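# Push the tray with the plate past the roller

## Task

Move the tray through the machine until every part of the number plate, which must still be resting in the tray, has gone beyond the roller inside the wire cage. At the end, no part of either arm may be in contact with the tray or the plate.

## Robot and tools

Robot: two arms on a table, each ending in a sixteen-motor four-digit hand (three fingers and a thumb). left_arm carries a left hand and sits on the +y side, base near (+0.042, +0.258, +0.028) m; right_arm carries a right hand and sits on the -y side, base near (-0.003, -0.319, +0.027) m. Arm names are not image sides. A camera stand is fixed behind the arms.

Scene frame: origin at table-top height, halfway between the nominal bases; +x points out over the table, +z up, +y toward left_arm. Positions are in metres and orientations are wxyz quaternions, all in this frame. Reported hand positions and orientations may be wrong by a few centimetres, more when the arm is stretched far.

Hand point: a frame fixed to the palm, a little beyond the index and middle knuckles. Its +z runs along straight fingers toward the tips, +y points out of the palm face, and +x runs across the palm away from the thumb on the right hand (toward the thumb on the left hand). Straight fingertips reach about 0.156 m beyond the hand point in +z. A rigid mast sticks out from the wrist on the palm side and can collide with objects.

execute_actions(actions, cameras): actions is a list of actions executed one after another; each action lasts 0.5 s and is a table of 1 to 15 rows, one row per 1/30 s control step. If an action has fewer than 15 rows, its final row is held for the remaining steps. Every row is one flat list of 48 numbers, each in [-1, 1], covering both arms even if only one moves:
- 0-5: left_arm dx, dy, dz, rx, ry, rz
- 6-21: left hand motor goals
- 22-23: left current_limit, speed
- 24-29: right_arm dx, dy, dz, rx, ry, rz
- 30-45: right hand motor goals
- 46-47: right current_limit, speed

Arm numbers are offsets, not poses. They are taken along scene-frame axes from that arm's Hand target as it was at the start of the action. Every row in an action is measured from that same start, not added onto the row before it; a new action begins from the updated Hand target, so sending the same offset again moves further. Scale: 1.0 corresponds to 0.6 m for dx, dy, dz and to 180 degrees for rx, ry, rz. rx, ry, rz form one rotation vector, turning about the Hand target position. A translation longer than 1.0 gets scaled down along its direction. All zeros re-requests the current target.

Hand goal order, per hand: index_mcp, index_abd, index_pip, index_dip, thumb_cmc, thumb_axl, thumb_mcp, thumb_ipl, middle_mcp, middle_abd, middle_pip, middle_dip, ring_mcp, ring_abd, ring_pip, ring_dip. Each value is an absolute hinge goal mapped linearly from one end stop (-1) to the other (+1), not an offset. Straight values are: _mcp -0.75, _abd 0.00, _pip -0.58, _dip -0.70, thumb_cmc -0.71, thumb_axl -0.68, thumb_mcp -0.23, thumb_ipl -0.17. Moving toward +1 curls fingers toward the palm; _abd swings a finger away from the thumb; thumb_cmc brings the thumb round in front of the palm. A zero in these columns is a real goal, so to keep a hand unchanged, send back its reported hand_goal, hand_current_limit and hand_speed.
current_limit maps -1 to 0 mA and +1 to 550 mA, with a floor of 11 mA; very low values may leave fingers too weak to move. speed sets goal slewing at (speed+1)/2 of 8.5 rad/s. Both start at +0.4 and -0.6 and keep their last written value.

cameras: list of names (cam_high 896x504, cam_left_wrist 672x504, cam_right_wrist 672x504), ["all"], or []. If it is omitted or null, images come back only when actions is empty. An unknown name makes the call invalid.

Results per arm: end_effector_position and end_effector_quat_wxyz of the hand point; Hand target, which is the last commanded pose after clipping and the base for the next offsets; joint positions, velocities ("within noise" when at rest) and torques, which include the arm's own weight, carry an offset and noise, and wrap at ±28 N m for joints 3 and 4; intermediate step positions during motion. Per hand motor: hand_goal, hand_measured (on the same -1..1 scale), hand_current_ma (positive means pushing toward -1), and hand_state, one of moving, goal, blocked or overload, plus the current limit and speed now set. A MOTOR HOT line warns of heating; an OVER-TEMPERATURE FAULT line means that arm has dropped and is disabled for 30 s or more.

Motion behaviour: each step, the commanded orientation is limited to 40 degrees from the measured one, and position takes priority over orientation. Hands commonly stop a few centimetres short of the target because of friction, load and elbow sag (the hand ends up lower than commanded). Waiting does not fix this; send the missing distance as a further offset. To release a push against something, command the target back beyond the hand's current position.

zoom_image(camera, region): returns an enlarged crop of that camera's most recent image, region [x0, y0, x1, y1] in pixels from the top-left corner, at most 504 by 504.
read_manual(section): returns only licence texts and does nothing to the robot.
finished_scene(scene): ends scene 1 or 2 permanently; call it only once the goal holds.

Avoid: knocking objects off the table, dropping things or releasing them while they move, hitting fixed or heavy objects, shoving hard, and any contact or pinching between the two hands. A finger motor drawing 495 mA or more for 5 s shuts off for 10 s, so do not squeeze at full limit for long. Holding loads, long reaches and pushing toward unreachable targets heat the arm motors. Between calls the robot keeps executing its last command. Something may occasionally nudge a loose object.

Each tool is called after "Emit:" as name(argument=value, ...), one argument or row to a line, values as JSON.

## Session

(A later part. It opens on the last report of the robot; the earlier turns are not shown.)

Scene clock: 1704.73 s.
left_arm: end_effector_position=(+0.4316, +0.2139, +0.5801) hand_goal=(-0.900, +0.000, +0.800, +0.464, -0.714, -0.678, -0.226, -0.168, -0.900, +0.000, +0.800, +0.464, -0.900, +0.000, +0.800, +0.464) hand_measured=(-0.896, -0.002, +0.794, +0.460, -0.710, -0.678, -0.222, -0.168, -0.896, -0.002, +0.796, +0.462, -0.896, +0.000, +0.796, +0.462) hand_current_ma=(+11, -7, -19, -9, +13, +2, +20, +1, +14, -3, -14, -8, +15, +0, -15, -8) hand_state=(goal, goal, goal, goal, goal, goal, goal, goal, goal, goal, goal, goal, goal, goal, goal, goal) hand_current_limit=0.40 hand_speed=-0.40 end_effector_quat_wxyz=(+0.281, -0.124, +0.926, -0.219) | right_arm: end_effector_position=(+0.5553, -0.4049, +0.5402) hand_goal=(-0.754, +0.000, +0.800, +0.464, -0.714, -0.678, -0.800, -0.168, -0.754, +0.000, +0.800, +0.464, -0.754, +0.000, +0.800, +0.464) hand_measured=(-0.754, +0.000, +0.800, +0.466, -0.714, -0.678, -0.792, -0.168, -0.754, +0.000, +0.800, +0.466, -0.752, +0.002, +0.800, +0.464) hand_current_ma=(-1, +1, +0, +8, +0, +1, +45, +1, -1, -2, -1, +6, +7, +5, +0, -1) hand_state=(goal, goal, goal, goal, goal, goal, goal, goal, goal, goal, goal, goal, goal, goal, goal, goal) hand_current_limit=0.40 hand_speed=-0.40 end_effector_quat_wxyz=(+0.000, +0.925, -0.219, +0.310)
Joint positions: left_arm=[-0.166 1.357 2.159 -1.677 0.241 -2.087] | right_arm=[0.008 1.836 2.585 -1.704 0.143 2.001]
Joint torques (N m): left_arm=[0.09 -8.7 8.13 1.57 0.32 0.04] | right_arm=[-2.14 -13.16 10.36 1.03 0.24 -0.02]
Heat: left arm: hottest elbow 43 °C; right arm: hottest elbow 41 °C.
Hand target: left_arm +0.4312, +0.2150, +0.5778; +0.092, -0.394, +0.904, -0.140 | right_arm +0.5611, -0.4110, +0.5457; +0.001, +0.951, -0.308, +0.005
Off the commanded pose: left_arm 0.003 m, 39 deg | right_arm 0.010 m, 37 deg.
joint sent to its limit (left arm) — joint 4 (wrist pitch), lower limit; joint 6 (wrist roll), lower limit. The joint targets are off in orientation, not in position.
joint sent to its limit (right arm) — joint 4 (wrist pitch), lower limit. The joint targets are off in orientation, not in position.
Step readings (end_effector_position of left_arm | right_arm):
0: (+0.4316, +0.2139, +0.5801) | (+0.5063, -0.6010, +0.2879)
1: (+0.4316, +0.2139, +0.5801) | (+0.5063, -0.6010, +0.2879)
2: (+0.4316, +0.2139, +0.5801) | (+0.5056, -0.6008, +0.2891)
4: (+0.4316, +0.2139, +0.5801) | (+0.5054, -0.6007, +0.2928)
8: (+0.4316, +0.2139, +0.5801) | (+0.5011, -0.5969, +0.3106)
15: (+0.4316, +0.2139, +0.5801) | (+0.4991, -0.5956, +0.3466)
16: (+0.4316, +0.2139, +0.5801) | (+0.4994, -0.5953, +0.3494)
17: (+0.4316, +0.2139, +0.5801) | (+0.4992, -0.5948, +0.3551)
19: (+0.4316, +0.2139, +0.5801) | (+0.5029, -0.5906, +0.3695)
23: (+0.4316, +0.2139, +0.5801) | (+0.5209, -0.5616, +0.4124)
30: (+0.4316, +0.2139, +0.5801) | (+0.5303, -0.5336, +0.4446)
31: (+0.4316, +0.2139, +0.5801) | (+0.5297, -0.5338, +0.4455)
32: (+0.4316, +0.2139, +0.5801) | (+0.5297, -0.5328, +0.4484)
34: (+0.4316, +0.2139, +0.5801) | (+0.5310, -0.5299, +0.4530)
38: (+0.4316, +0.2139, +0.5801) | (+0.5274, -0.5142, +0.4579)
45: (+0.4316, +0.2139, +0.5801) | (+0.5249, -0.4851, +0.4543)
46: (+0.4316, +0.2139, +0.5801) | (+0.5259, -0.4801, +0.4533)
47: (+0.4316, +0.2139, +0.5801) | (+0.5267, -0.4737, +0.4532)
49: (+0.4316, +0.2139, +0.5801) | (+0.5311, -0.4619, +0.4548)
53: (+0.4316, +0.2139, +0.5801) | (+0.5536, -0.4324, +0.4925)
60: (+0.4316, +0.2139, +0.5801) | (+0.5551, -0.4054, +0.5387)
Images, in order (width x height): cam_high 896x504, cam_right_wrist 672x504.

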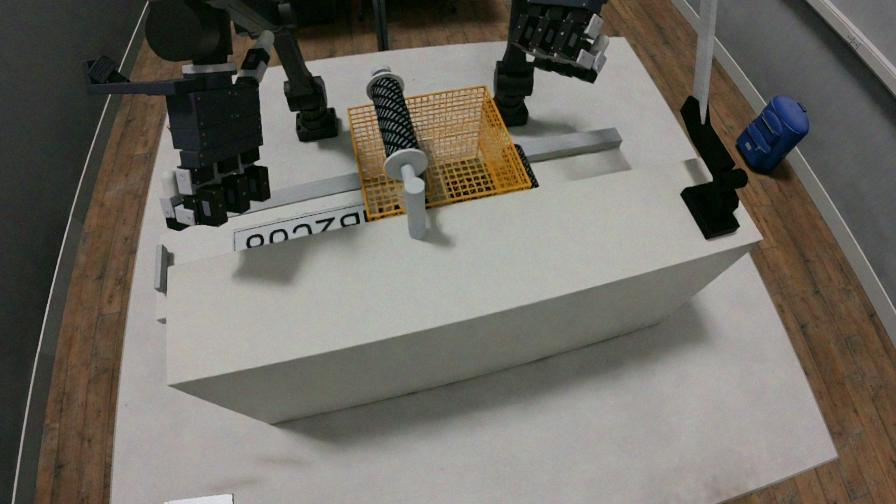

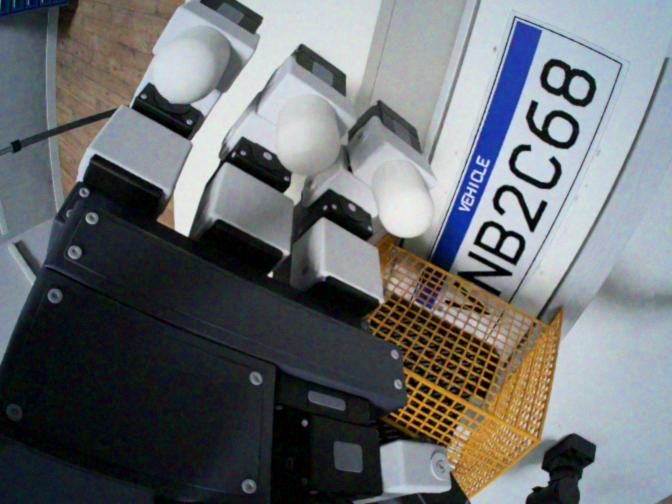

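Emit:
execute_actions(
  actions=[],
  cameras=["cam_left_wrist","cam_right_wrist"],
)

Emit:
zoom_image(
  camera="cam_left_wrist",
  region=[130, 40, 230, 120],
)

Emit:
zoom_image(
  camera="cam_left_wrist",
  region=[170, 80, 270, 180],
)

Scene clock: 1735.43 s.
left_arm: end_effector_position=(+0.4316, +0.2139, +0.5801) hand_goal=(-0.900, +0.000, +0.800, +0.464, -0.714, -0.678, -0.226, -0.168, -0.900, +0.000, +0.800, +0.464, -0.900, +0.000, +0.800, +0.464) hand_measured=(-0.896, -0.002, +0.794, +0.460, -0.710, -0.678, -0.222, -0.168, -0.896, -0.002, +0.796, +0.462, -0.896, +0.000, +0.796, +0.462) hand_current_ma=(+11, -7, -19, -9, +13, +2, +20, +1, +14, -3, -14, -8, +15, +0, -15, -8) hand_state=(goal, goal, goal, goal, goal, goal, goal, goal, goal, goal, goal, goal, goal, goal, goal, goal) hand_current_limit=0.40 hand_speed=-0.40 end_effector_quat_wxyz=(+0.281, -0.124, +0.926, -0.219) | right_arm: end_effector_position=(+0.5553, -0.4049, +0.5402) hand_goal=(-0.754, +0.000, +0.800, +0.464, -0.714, -0.678, -0.800, -0.168, -0.754, +0.000, +0.800, +0.464, -0.754, +0.000, +0.800, +0.464) hand_measured=(-0.754, +0.000, +0.800, +0.466, -0.714, -0.678, -0.792, -0.168, -0.754, +0.000, +0.800, +0.466, -0.752, +0.002, +0.800, +0.464) hand_current_ma=(-1, +1, +0, +8, +0, +1, +45, +1, -1, -2, -1, +6, +7, +5, +0, -1) hand_state=(goal, goal, goal, goal, goal, goal, goal, goal, goal, goal, goal, goal, goal, goal, goal, goal) hand_current_limit=0.40 hand_speed=-0.40 end_effector_quat_wxyz=(+0.000, +0.925, -0.219, +0.310)
Joint positions: left_arm=[-0.166 1.357 2.159 -1.677 0.241 -2.087] | right_arm=[0.008 1.836 2.585 -1.704 0.143 2.001]
Joint velocities: within noise
Joint torques (N m): left_arm=[0.09 -8.7 8.1 1.58 0.31 0.04] | right_arm=[-2.2 -13.16 10.33 1.03 0.24 -0.02]
Heat: left arm: hottest elbow 42 °C; right arm: hottest elbow 40 °C.
Hand target: left_arm +0.4312, +0.2150, +0.5778; +0.092, -0.394, +0.904, -0.140 | right_arm +0.5611, -0.4110, +0.5457; +0.001, +0.951, -0.308, +0.005
Off the commanded pose: left_arm 0.003 m, 39 deg | right_arm 0.010 m, 37 deg.
Images, in order (width x height): cam_left_wrist 672x504, cam_right_wrist 672x504.

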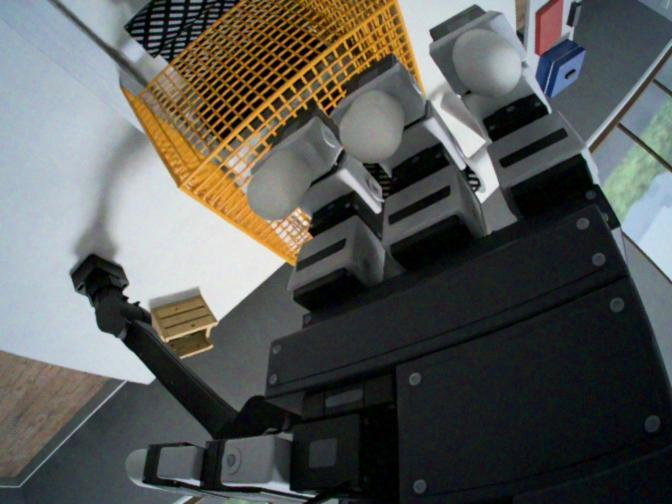

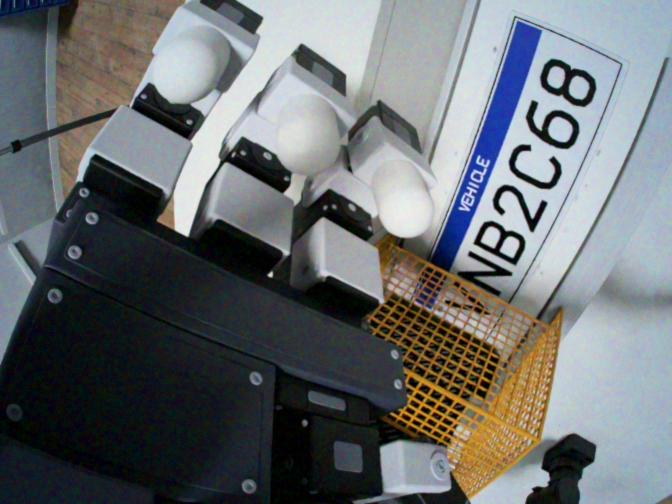

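Scaled by 5.040 from the camera's 672x504 image, which has a finer 960x720 frame.

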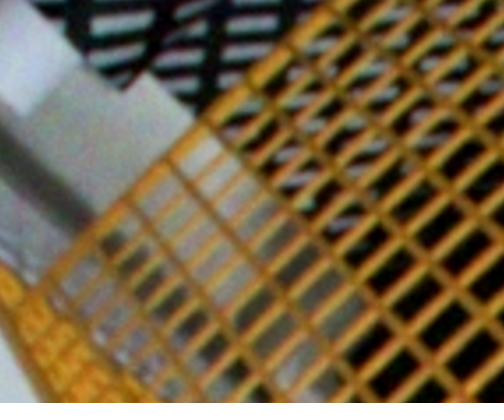

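Scaled by 5.040 from the camera's 672x504 image, which has a finer 960x720 frame.

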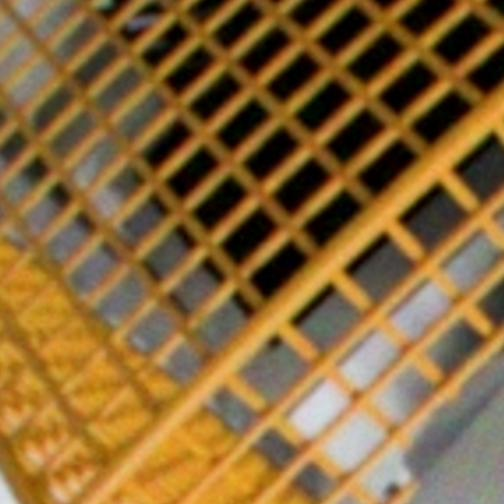

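Emit:
zoom_image(
  camera="cam_high",
  region=[340, 150, 460, 230],
)

Emit:
execute_actions(
  actions=[],
  cameras=["cam_high"],
)

Emit:
zoom_image(
  camera="cam_high",
  region=[340, 150, 460, 230],
)

Emit:
zoom_image(
  camera="cam_high",
  region=[225, 190, 375, 260],
)

This scene's latest camera images include none from cam_high. They are from: cam_left_wrist, cam_right_wrist. cam_high's image comes with the result of a call that names it in "cameras".

Scene clock: 1747.63 s.
left_arm: end_effector_position=(+0.4316, +0.2139, +0.5801) hand_goal=(-0.900, +0.000, +0.800, +0.464, -0.714, -0.678, -0.226, -0.168, -0.900, +0.000, +0.800, +0.464, -0.900, +0.000, +0.800, +0.464) hand_measured=(-0.896, -0.002, +0.794, +0.460, -0.710, -0.678, -0.222, -0.168, -0.896, -0.002, +0.796, +0.462, -0.896, +0.000, +0.796, +0.462) hand_current_ma=(+11, -7, -19, -9, +13, +2, +20, +1, +14, -3, -14, -8, +15, +0, -15, -8) hand_state=(goal, goal, goal, goal, goal, goal, goal, goal, goal, goal, goal, goal, goal, goal, goal, goal) hand_current_limit=0.40 hand_speed=-0.40 end_effector_quat_wxyz=(+0.281, -0.124, +0.926, -0.219) | right_arm: end_effector_position=(+0.5553, -0.4049, +0.5402) hand_goal=(-0.754, +0.000, +0.800, +0.464, -0.714, -0.678, -0.800, -0.168, -0.754, +0.000, +0.800, +0.464, -0.754, +0.000, +0.800, +0.464) hand_measured=(-0.754, +0.000, +0.800, +0.466, -0.714, -0.678, -0.792, -0.168, -0.754, +0.000, +0.800, +0.466, -0.752, +0.002, +0.800, +0.464) hand_current_ma=(-1, +1, +0, +8, +0, +1, +45, +1, -1, -2, -1, +6, +7, +5, +0, -1) hand_state=(goal, goal, goal, goal, goal, goal, goal, goal, goal, goal, goal, goal, goal, goal, goal, goal) hand_current_limit=0.40 hand_speed=-0.40 end_effector_quat_wxyz=(+0.000, +0.925, -0.219, +0.310)
Joint positions: left_arm=[-0.166 1.357 2.159 -1.677 0.241 -2.087] | right_arm=[0.008 1.836 2.585 -1.704 0.143 2.001]
Joint velocities: within noise
Joint torques (N m): left_arm=[0.15 -8.82 8.14 1.59 0.32 0.04] | right_arm=[-2.08 -13.1 10.36 1.02 0.23 -0.02]
Heat: left arm: hottest elbow 42 °C; right arm: hottest elbow 40 °C.
Hand target: left_arm +0.4312, +0.2150, +0.5778; +0.092, -0.394, +0.904, -0.140 | right_arm +0.5611, -0.4110, +0.5457; +0.001, +0.951, -0.308, +0.005
Off the commanded pose: left_arm 0.003 m, 39 deg | right_arm 0.010 m, 37 deg.
Images, in order (width x height): cam_high 896x504.

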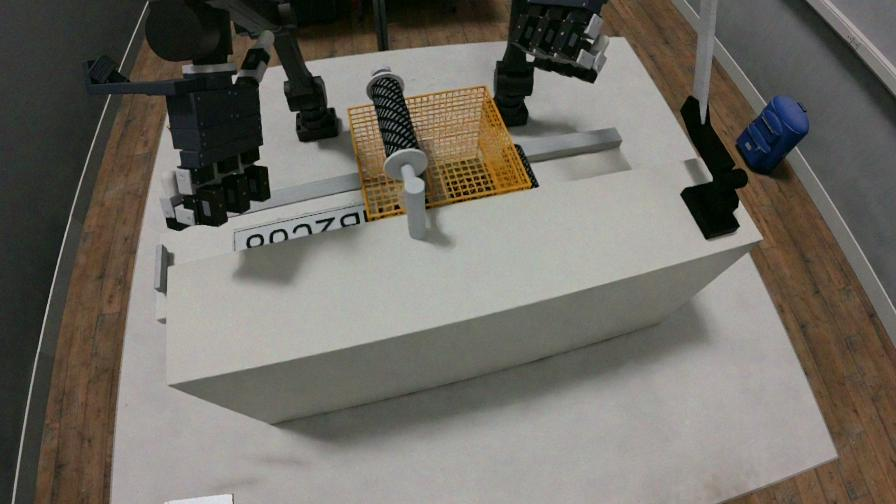

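Scaled by 4.200 from the camera's 896x504 image, which has a finer 1280x720 frame.

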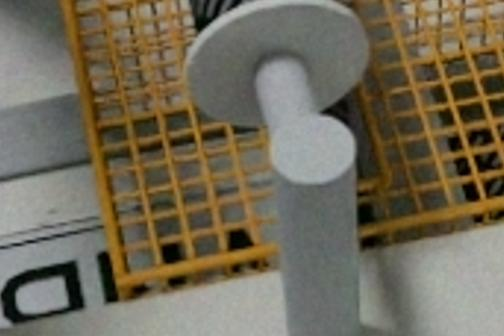

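Scaled by 3.360 from the camera's 896x504 image, which has a finer 1280x720 frame.

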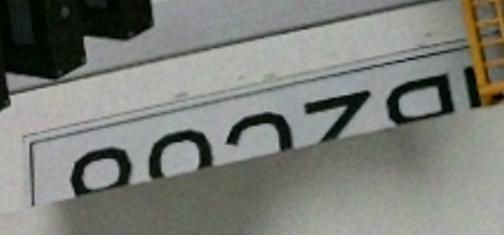

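Emit:
execute_actions(
  actions=[
    [[0,0,0,0,0,0,-0.9,0,0.8,0.464,-0.714,-0.678,-0.226,-0.168,-0.9,0,0.8,0.464,-0.9,0,0.8,0.464,0.4,-0.4,0,-0.1,-0.1,0.06,0,0,-0.754,0,0.8,0.464,-0.714,-0.678,-0.8,-0.168,-0.754,0,0.8,0.464,-0.754,0,0.8,0.464,0.4,-0.4]],
    [[0,0,0,0,0,0,-0.9,0,0.8,0.464,-0.714,-0.678,-0.226,-0.168,-0.9,0,0.8,0.464,-0.9,0,0.8,0.464,0.4,-0.4,-0.015,-0.07,-0.08,0.07,0,0,-0.754,0,0.8,0.464,-0.714,-0.678,-0.8,-0.168,-0.754,0,0.8,0.464,-0.754,0,0.8,0.464,0.4,-0.4]],
    [[0,0,0,0,0,0,-0.9,0,0.8,0.464,-0.714,-0.678,-0.226,-0.168,-0.9,0,0.8,0.464,-0.9,0,0.8,0.464,0.4,-0.4,-0.015,-0.02,-0.1,0.07,0,0,-0.754,0,0.8,0.464,-0.714,-0.678,-0.8,-0.168,-0.754,0,0.8,0.464,-0.754,0,0.8,0.464,0.4,-0.4]],
  ],
  cameras=["cam_right_wrist"],
)

Scene clock: 1768.97 s.
left_arm: end_effector_position=(+0.4316, +0.2139, +0.5801) hand_goal=(-0.900, +0.000, +0.800, +0.464, -0.714, -0.678, -0.226, -0.168, -0.900, +0.000, +0.800, +0.464, -0.900, +0.000, +0.800, +0.464) hand_measured=(-0.896, -0.002, +0.794, +0.460, -0.710, -0.678, -0.222, -0.168, -0.896, -0.002, +0.796, +0.462, -0.896, +0.000, +0.796, +0.462) hand_current_ma=(+11, -7, -19, -9, +13, +2, +20, +1, +14, -3, -14, -8, +15, +0, -15, -8) hand_state=(goal, goal, goal, goal, goal, goal, goal, goal, goal, goal, goal, goal, goal, goal, goal, goal) hand_current_limit=0.40 hand_speed=-0.40 end_effector_quat_wxyz=(+0.281, -0.124, +0.926, -0.219) | right_arm: end_effector_position=(+0.5365, -0.5248, +0.3905) hand_goal=(-0.754, +0.000, +0.800, +0.464, -0.714, -0.678, -0.800, -0.168, -0.754, +0.000, +0.800, +0.464, -0.754, +0.000, +0.800, +0.464) hand_measured=(-0.752, +0.000, +0.800, +0.466, -0.710, -0.680, -0.792, -0.168, -0.750, +0.000, +0.800, +0.466, -0.764, -0.002, +0.800, +0.464) hand_current_ma=(+9, +1, -2, +7, +16, -4, +37, +1, +12, -2, -3, +6, -42, -9, +2, -1) hand_state=(goal, goal, goal, goal, goal, goal, goal, goal, goal, goal, goal, goal, goal, goal, goal, goal) hand_current_limit=0.40 hand_speed=-0.40 end_effector_quat_wxyz=(-0.285, +0.886, -0.337, +0.144)
Joint positions: left_arm=[-0.166 1.357 2.159 -1.677 0.241 -2.087] | right_arm=[-0.434 1.889 2.311 -1.704 -0.592 1.957]
Joint torques (N m): left_arm=[0.09 -8.76 8.14 1.58 0.32 0.04] | right_arm=[-0.97 -15.03 7.76 0.38 -0.45 -0.17]
Heat: left arm: hottest elbow 42 °C; right arm: hottest elbow 40 °C.
Hand target: left_arm +0.4312, +0.2150, +0.5778; +0.092, -0.394, +0.904, -0.140 | right_arm +0.5431, -0.5252, +0.3777; -0.293, +0.905, -0.294, -0.090
Off the commanded pose: left_arm 0.003 m, 39 deg | right_arm 0.014 m, 27 deg.
joint sent to its limit (left arm) — joint 4 (wrist pitch), lower limit; joint 6 (wrist roll), lower limit. The joint targets are off in orientation, not in position.
joint sent to its limit (right arm) — joint 4 (wrist pitch), lower limit. The joint targets are off in orientation, not in position.
Step readings (end_effector_position of left_arm | right_arm):
0: (+0.4316, +0.2139, +0.5801) | (+0.5553, -0.4049, +0.5402)
1: (+0.4316, +0.2139, +0.5801) | (+0.5552, -0.4055, +0.5401)
2: (+0.4316, +0.2139, +0.5801) | (+0.5561, -0.4055, +0.5376)
4: (+0.4316, +0.2139, +0.5801) | (+0.5589, -0.4026, +0.5283)
8: (+0.4316, +0.2139, +0.5801) | (+0.5555, -0.4382, +0.5093)
15: (+0.4316, +0.2139, +0.5801) | (+0.5526, -0.4853, +0.4889)
16: (+0.4316, +0.2139, +0.5801) | (+0.5536, -0.4836, +0.4874)
17: (+0.4316, +0.2139, +0.5801) | (+0.5555, -0.4780, +0.4835)
19: (+0.4316, +0.2139, +0.5801) | (+0.5585, -0.4680, +0.4731)
23: (+0.4316, +0.2139, +0.5801) | (+0.5550, -0.4788, +0.4520)
30: (+0.4316, +0.2139, +0.5801) | (+0.5452, -0.5184, +0.4396)
31: (+0.4316, +0.2139, +0.5801) | (+0.5450, -0.5189, +0.4393)
32: (+0.4316, +0.2139, +0.5801) | (+0.5462, -0.5149, +0.4366)
34: (+0.4316, +0.2139, +0.5801) | (+0.5461, -0.5071, +0.4279)
38: (+0.4316, +0.2139, +0.5801) | (+0.5421, -0.5069, +0.4136)
45: (+0.4316, +0.2139, +0.5801) | (+0.5362, -0.5241, +0.3918)
Images, in order (width x height): cam_right_wrist 672x504.

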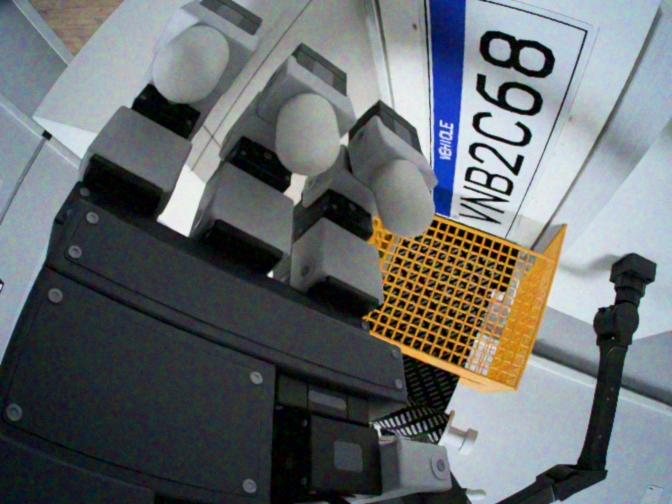

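Emit:
execute_actions(
  actions=[
    [[0,0,0,0,0,0,-0.9,0,0.8,0.464,-0.714,-0.678,-0.226,-0.168,-0.9,0,0.8,0.464,-0.9,0,0.8,0.464,0.4,-0.4,0,0,-0.08,0.03,0,0,-0.754,0,0.8,0.464,-0.714,-0.678,-0.8,-0.168,-0.754,0,0.8,0.464,-0.754,0,0.8,0.464,0.4,-0.4]],
    [[0,0,0,0,0,0,-0.9,0,0.8,0.464,-0.714,-0.678,-0.226,-0.168,-0.9,0,0.8,0.464,-0.9,0,0.8,0.464,0.4,-0.4,0,0,-0.02,0.03,0,0,-0.754,0,0.8,0.464,-0.714,-0.678,-0.8,-0.168,-0.754,0,0.8,0.464,-0.754,0,0.8,0.464,0.4,-0.4]],
  ],
  cameras=["cam_right_wrist","cam_high"],
)

Emit:
zoom_image(
  camera="cam_right_wrist",
  region=[400, 120, 560, 240],
)

Scene clock: 1773.80 s.
left_arm: end_effector_position=(+0.4316, +0.2139, +0.5801) hand_goal=(-0.900, +0.000, +0.800, +0.464, -0.714, -0.678, -0.226, -0.168, -0.900, +0.000, +0.800, +0.464, -0.900, +0.000, +0.800, +0.464) hand_measured=(-0.896, -0.002, +0.794, +0.460, -0.710, -0.678, -0.222, -0.168, -0.896, -0.002, +0.796, +0.462, -0.896, +0.000, +0.796, +0.462) hand_current_ma=(+11, -7, -19, -9, +13, +2, +20, +1, +14, -3, -14, -8, +15, +0, -15, -8) hand_state=(goal, goal, goal, goal, goal, goal, goal, goal, goal, goal, goal, goal, goal, goal, goal, goal) hand_current_limit=0.40 hand_speed=-0.40 end_effector_quat_wxyz=(+0.281, -0.124, +0.926, -0.219) | right_arm: end_effector_position=(+0.5393, -0.5224, +0.3276) hand_goal=(-0.754, +0.000, +0.800, +0.464, -0.714, -0.678, -0.800, -0.168, -0.754, +0.000, +0.800, +0.464, -0.754, +0.000, +0.800, +0.464) hand_measured=(-0.752, +0.000, +0.800, +0.466, -0.710, -0.680, -0.794, -0.168, -0.750, +0.000, +0.800, +0.466, -0.750, -0.002, +0.800, +0.464) hand_current_ma=(+10, +1, -2, +7, +15, -5, +31, +1, +12, -2, -3, +6, +14, -8, +2, -1) hand_state=(goal, goal, goal, goal, goal, goal, goal, goal, goal, goal, goal, goal, goal, goal, goal, goal) hand_current_limit=0.40 hand_speed=-0.40 end_effector_quat_wxyz=(-0.356, +0.863, -0.348, +0.082)
Joint positions: left_arm=[-0.166 1.357 2.159 -1.677 0.241 -2.087] | right_arm=[-0.472 1.946 2.205 -1.701 -0.739 1.92]
Joint torques (N m): left_arm=[0.15 -8.82 8.13 1.58 0.32 0.04] | right_arm=[-1.55 -16.32 8.05 -0.05 -1.03 -0.2]
Heat: left arm: hottest elbow 42 °C; right arm: hottest elbow 39 °C.
Hand target: left_arm +0.4312, +0.2150, +0.5778; +0.092, -0.394, +0.904, -0.140 | right_arm +0.5431, -0.5252, +0.3177; -0.377, +0.874, -0.285, -0.117
Off the commanded pose: left_arm 0.003 m, 39 deg | right_arm 0.011 m, 24 deg.
joint sent to its limit (left arm) — joint 4 (wrist pitch), lower limit; joint 6 (wrist roll), lower limit. The joint targets are off in orientation, not in position.
joint sent to its limit (right arm) — joint 4 (wrist pitch), lower limit. The joint targets are off in orientation, not in position.
Step readings (end_effector_position of left_arm | right_arm):
0: (+0.4316, +0.2139, +0.5801) | (+0.5365, -0.5248, +0.3905)
1: (+0.4316, +0.2139, +0.5801) | (+0.5366, -0.5245, +0.3904)
2: (+0.4316, +0.2139, +0.5801) | (+0.5365, -0.5234, +0.3890)
4: (+0.4316, +0.2139, +0.5801) | (+0.5371, -0.5231, +0.3847)
8: (+0.4316, +0.2139, +0.5801) | (+0.5356, -0.5262, +0.3752)
15: (+0.4316, +0.2139, +0.5801) | (+0.5348, -0.5268, +0.3458)
16: (+0.4316, +0.2139, +0.5801) | (+0.5358, -0.5275, +0.3415)
17: (+0.4316, +0.2139, +0.5801) | (+0.5371, -0.5264, +0.3372)
19: (+0.4316, +0.2139, +0.5801) | (+0.5387, -0.5234, +0.3320)
23: (+0.4316, +0.2139, +0.5801) | (+0.5393, -0.5226, +0.3274)
30: (+0.4316, +0.2139, +0.5801) | (+0.5393, -0.5224, +0.3276)
Images, in order (width x height): cam_high 896x504, cam_right_wrist 672x504.

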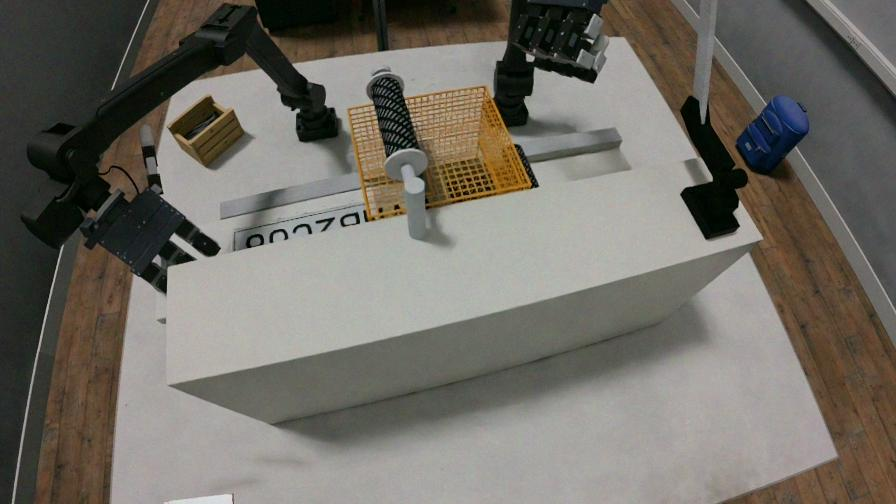

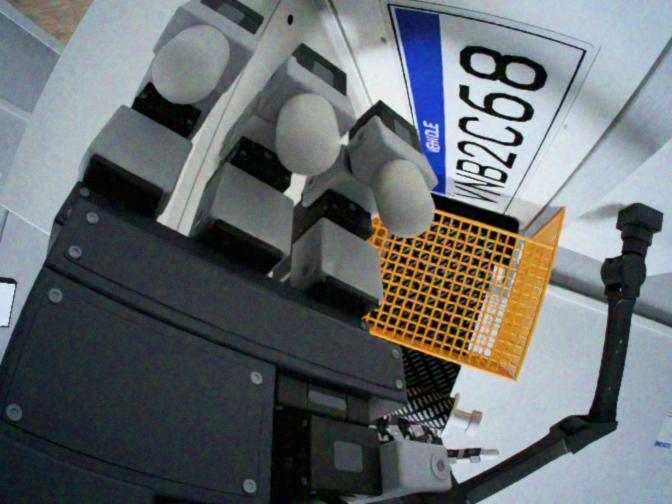

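Scaled by 3.150 from the camera's 672x504 image, which has a finer 960x720 frame.

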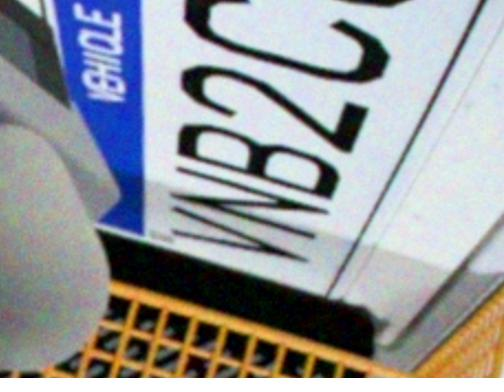

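Emit:
zoom_image(
  camera="cam_right_wrist",
  region=[425, 180, 535, 245],
)

Emit:
zoom_image(
  camera="cam_right_wrist",
  region=[490, 190, 570, 250],
)

Scaled by 4.582 from the camera's 672x504 image, which has a finer 960x720 frame.

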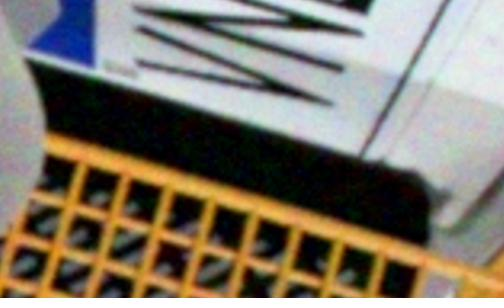

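Scaled by 6.300 from the camera's 672x504 image, which has a finer 960x720 frame.

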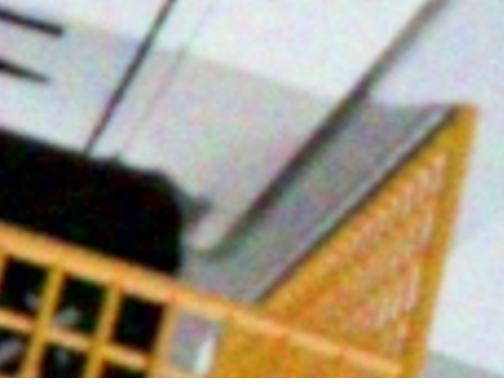

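Emit:
execute_actions(
  actions=[
    [[0,0,0,0,0,0,-0.9,0,0.8,0.464,-0.714,-0.678,-0.226,-0.168,-0.9,0,0.8,0.464,-0.9,0,0.8,0.464,0.4,-0.4,0,-0.033,0.117,-0.083,-0.029,0.068,-0.754,0,0.8,0.464,-0.714,-0.678,-0.226,-0.168,-0.754,0,0.8,0.464,-0.754,0,0.8,0.464,0.4,-0.4]],
    [[0,0,0,0,0,0,-0.9,0,0.8,0.464,-0.714,-0.678,-0.226,-0.168,-0.9,0,0.8,0.464,-0.9,0,0.8,0.464,0.4,-0.4,-0.025,-0.05,0.1,-0.083,-0.029,0.068,-0.754,0,0.8,0.464,-0.714,-0.678,-0.226,-0.168,-0.754,0,0.8,0.464,-0.754,0,0.8,0.464,0.4,-0.4]],
    [[0,0,0,0,0,0,-0.9,0,0.8,0.464,-0.714,-0.678,-0.226,-0.168,-0.9,0,0.8,0.464,-0.9,0,0.8,0.464,0.4,-0.4,-0.03,-0.04,0,-0.083,-0.029,0.068,-0.754,0,0.8,0.464,-0.714,-0.678,-0.226,-0.168,-0.754,0,0.8,0.464,-0.754,0,0.8,0.464,0.4,-0.4]],
    [[0,0,0,0,0,0,-0.9,0,0.8,0.464,-0.714,-0.678,-0.226,-0.168,-0.9,0,0.8,0.464,-0.9,0,0.8,0.464,0.4,-0.4,-0.008,0.003,-0.15,0,0,0,-0.754,0,0.8,0.464,-0.714,-0.678,-0.226,-0.168,-0.754,0,0.8,0.464,-0.754,0,0.8,0.464,0.4,-0.4]],
  ],
  cameras=["cam_high"],
)

Scene clock: 1813.53 s.
left_arm: end_effector_position=(+0.4316, +0.2139, +0.5801) hand_goal=(-0.900, +0.000, +0.800, +0.464, -0.714, -0.678, -0.226, -0.168, -0.900, +0.000, +0.800, +0.464, -0.900, +0.000, +0.800, +0.464) hand_measured=(-0.896, -0.002, +0.794, +0.460, -0.710, -0.678, -0.222, -0.168, -0.896, -0.002, +0.796, +0.462, -0.896, +0.000, +0.796, +0.462) hand_current_ma=(+11, -7, -19, -9, +13, +2, +20, +1, +14, -3, -14, -8, +15, +0, -15, -8) hand_state=(goal, goal, goal, goal, goal, goal, goal, goal, goal, goal, goal, goal, goal, goal, goal, goal) hand_current_limit=0.40 hand_speed=-0.40 end_effector_quat_wxyz=(+0.281, -0.124, +0.926, -0.219) | right_arm: end_effector_position=(+0.5004, -0.5988, +0.3559) hand_goal=(-0.754, +0.000, +0.800, +0.464, -0.714, -0.678, -0.226, -0.168, -0.754, +0.000, +0.800, +0.464, -0.754, +0.000, +0.800, +0.464) hand_measured=(-0.754, +0.000, +0.800, +0.466, -0.712, -0.680, -0.224, -0.168, -0.754, +0.000, +0.800, +0.466, -0.754, -0.002, +0.800, +0.464) hand_current_ma=(+0, +1, -2, +7, +7, -5, +13, +1, +1, -2, -3, +6, +2, -8, +1, -1) hand_state=(goal, goal, goal, goal, goal, goal, goal, goal, goal, goal, goal, goal, goal, goal, goal, goal) hand_current_limit=0.40 hand_speed=-0.40 end_effector_quat_wxyz=(+0.021, +0.999, +0.018, +0.042)
Joint positions: left_arm=[-0.166 1.357 2.159 -1.677 0.241 -2.087] | right_arm=[-0.355 1.767 1.991 -1.702 0.01 1.183]
Joint torques (N m): left_arm=[0.09 -8.82 8.13 1.57 0.31 0.04] | right_arm=[-0.85 -14.8 8.77 -0.01 0.19 -0.26]
Heat: left arm: hottest elbow 42 °C; right arm: hottest elbow 36 °C.
Hand target: left_arm +0.4312, +0.2150, +0.5778; +0.092, -0.394, +0.904, -0.140 | right_arm +0.5053, -0.5971, +0.3578; -0.001, +1.000, +0.026, +0.003
Off the commanded pose: left_arm 0.003 m, 39 deg | right_arm 0.006 m, 5 deg.
joint sent to its limit (left arm) — joint 4 (wrist pitch), lower limit; joint 6 (wrist roll), lower limit. The joint targets are off in orientation, not in position.
joint sent to its limit (right arm) — joint 4 (wrist pitch), lower limit. The joint targets are off in orientation, not in position.
Step readings (end_effector_position of left_arm | right_arm):
0: (+0.4316, +0.2139, +0.5801) | (+0.5393, -0.5224, +0.3276)
1: (+0.4316, +0.2139, +0.5801) | (+0.5392, -0.5227, +0.3275)
2: (+0.4316, +0.2139, +0.5801) | (+0.5374, -0.5282, +0.3254)
4: (+0.4316, +0.2139, +0.5801) | (+0.5339, -0.5403, +0.3230)
8: (+0.4316, +0.2139, +0.5801) | (+0.5332, -0.5530, +0.3280)
15: (+0.4316, +0.2139, +0.5801) | (+0.5334, -0.5495, +0.3534)
16: (+0.4316, +0.2139, +0.5801) | (+0.5333, -0.5503, +0.3557)
17: (+0.4316, +0.2139, +0.5801) | (+0.5318, -0.5555, +0.3584)
19: (+0.4316, +0.2139, +0.5801) | (+0.5276, -0.5679, +0.3658)
23: (+0.4316, +0.2139, +0.5801) | (+0.5211, -0.5798, +0.3922)
30: (+0.4316, +0.2139, +0.5801) | (+0.5156, -0.5772, +0.4306)
31: (+0.4316, +0.2139, +0.5801) | (+0.5161, -0.5775, +0.4323)
32: (+0.4316, +0.2139, +0.5801) | (+0.5157, -0.5811, +0.4354)
34: (+0.4316, +0.2139, +0.5801) | (+0.5139, -0.5902, +0.4387)
38: (+0.4316, +0.2139, +0.5801) | (+0.5087, -0.6006, +0.4336)
45: (+0.4316, +0.2139, +0.5801) | (+0.5111, -0.6061, +0.4271)
46: (+0.4316, +0.2139, +0.5801) | (+0.5119, -0.6063, +0.4265)
47: (+0.4316, +0.2139, +0.5801) | (+0.5111, -0.6060, +0.4231)
49: (+0.4316, +0.2139, +0.5801) | (+0.5069, -0.6030, +0.4109)
53: (+0.4316, +0.2139, +0.5801) | (+0.4998, -0.5989, +0.3769)
60: (+0.4316, +0.2139, +0.5801) | (+0.5004, -0.5988, +0.3559)
Images, in order (width x height): cam_high 896x504.

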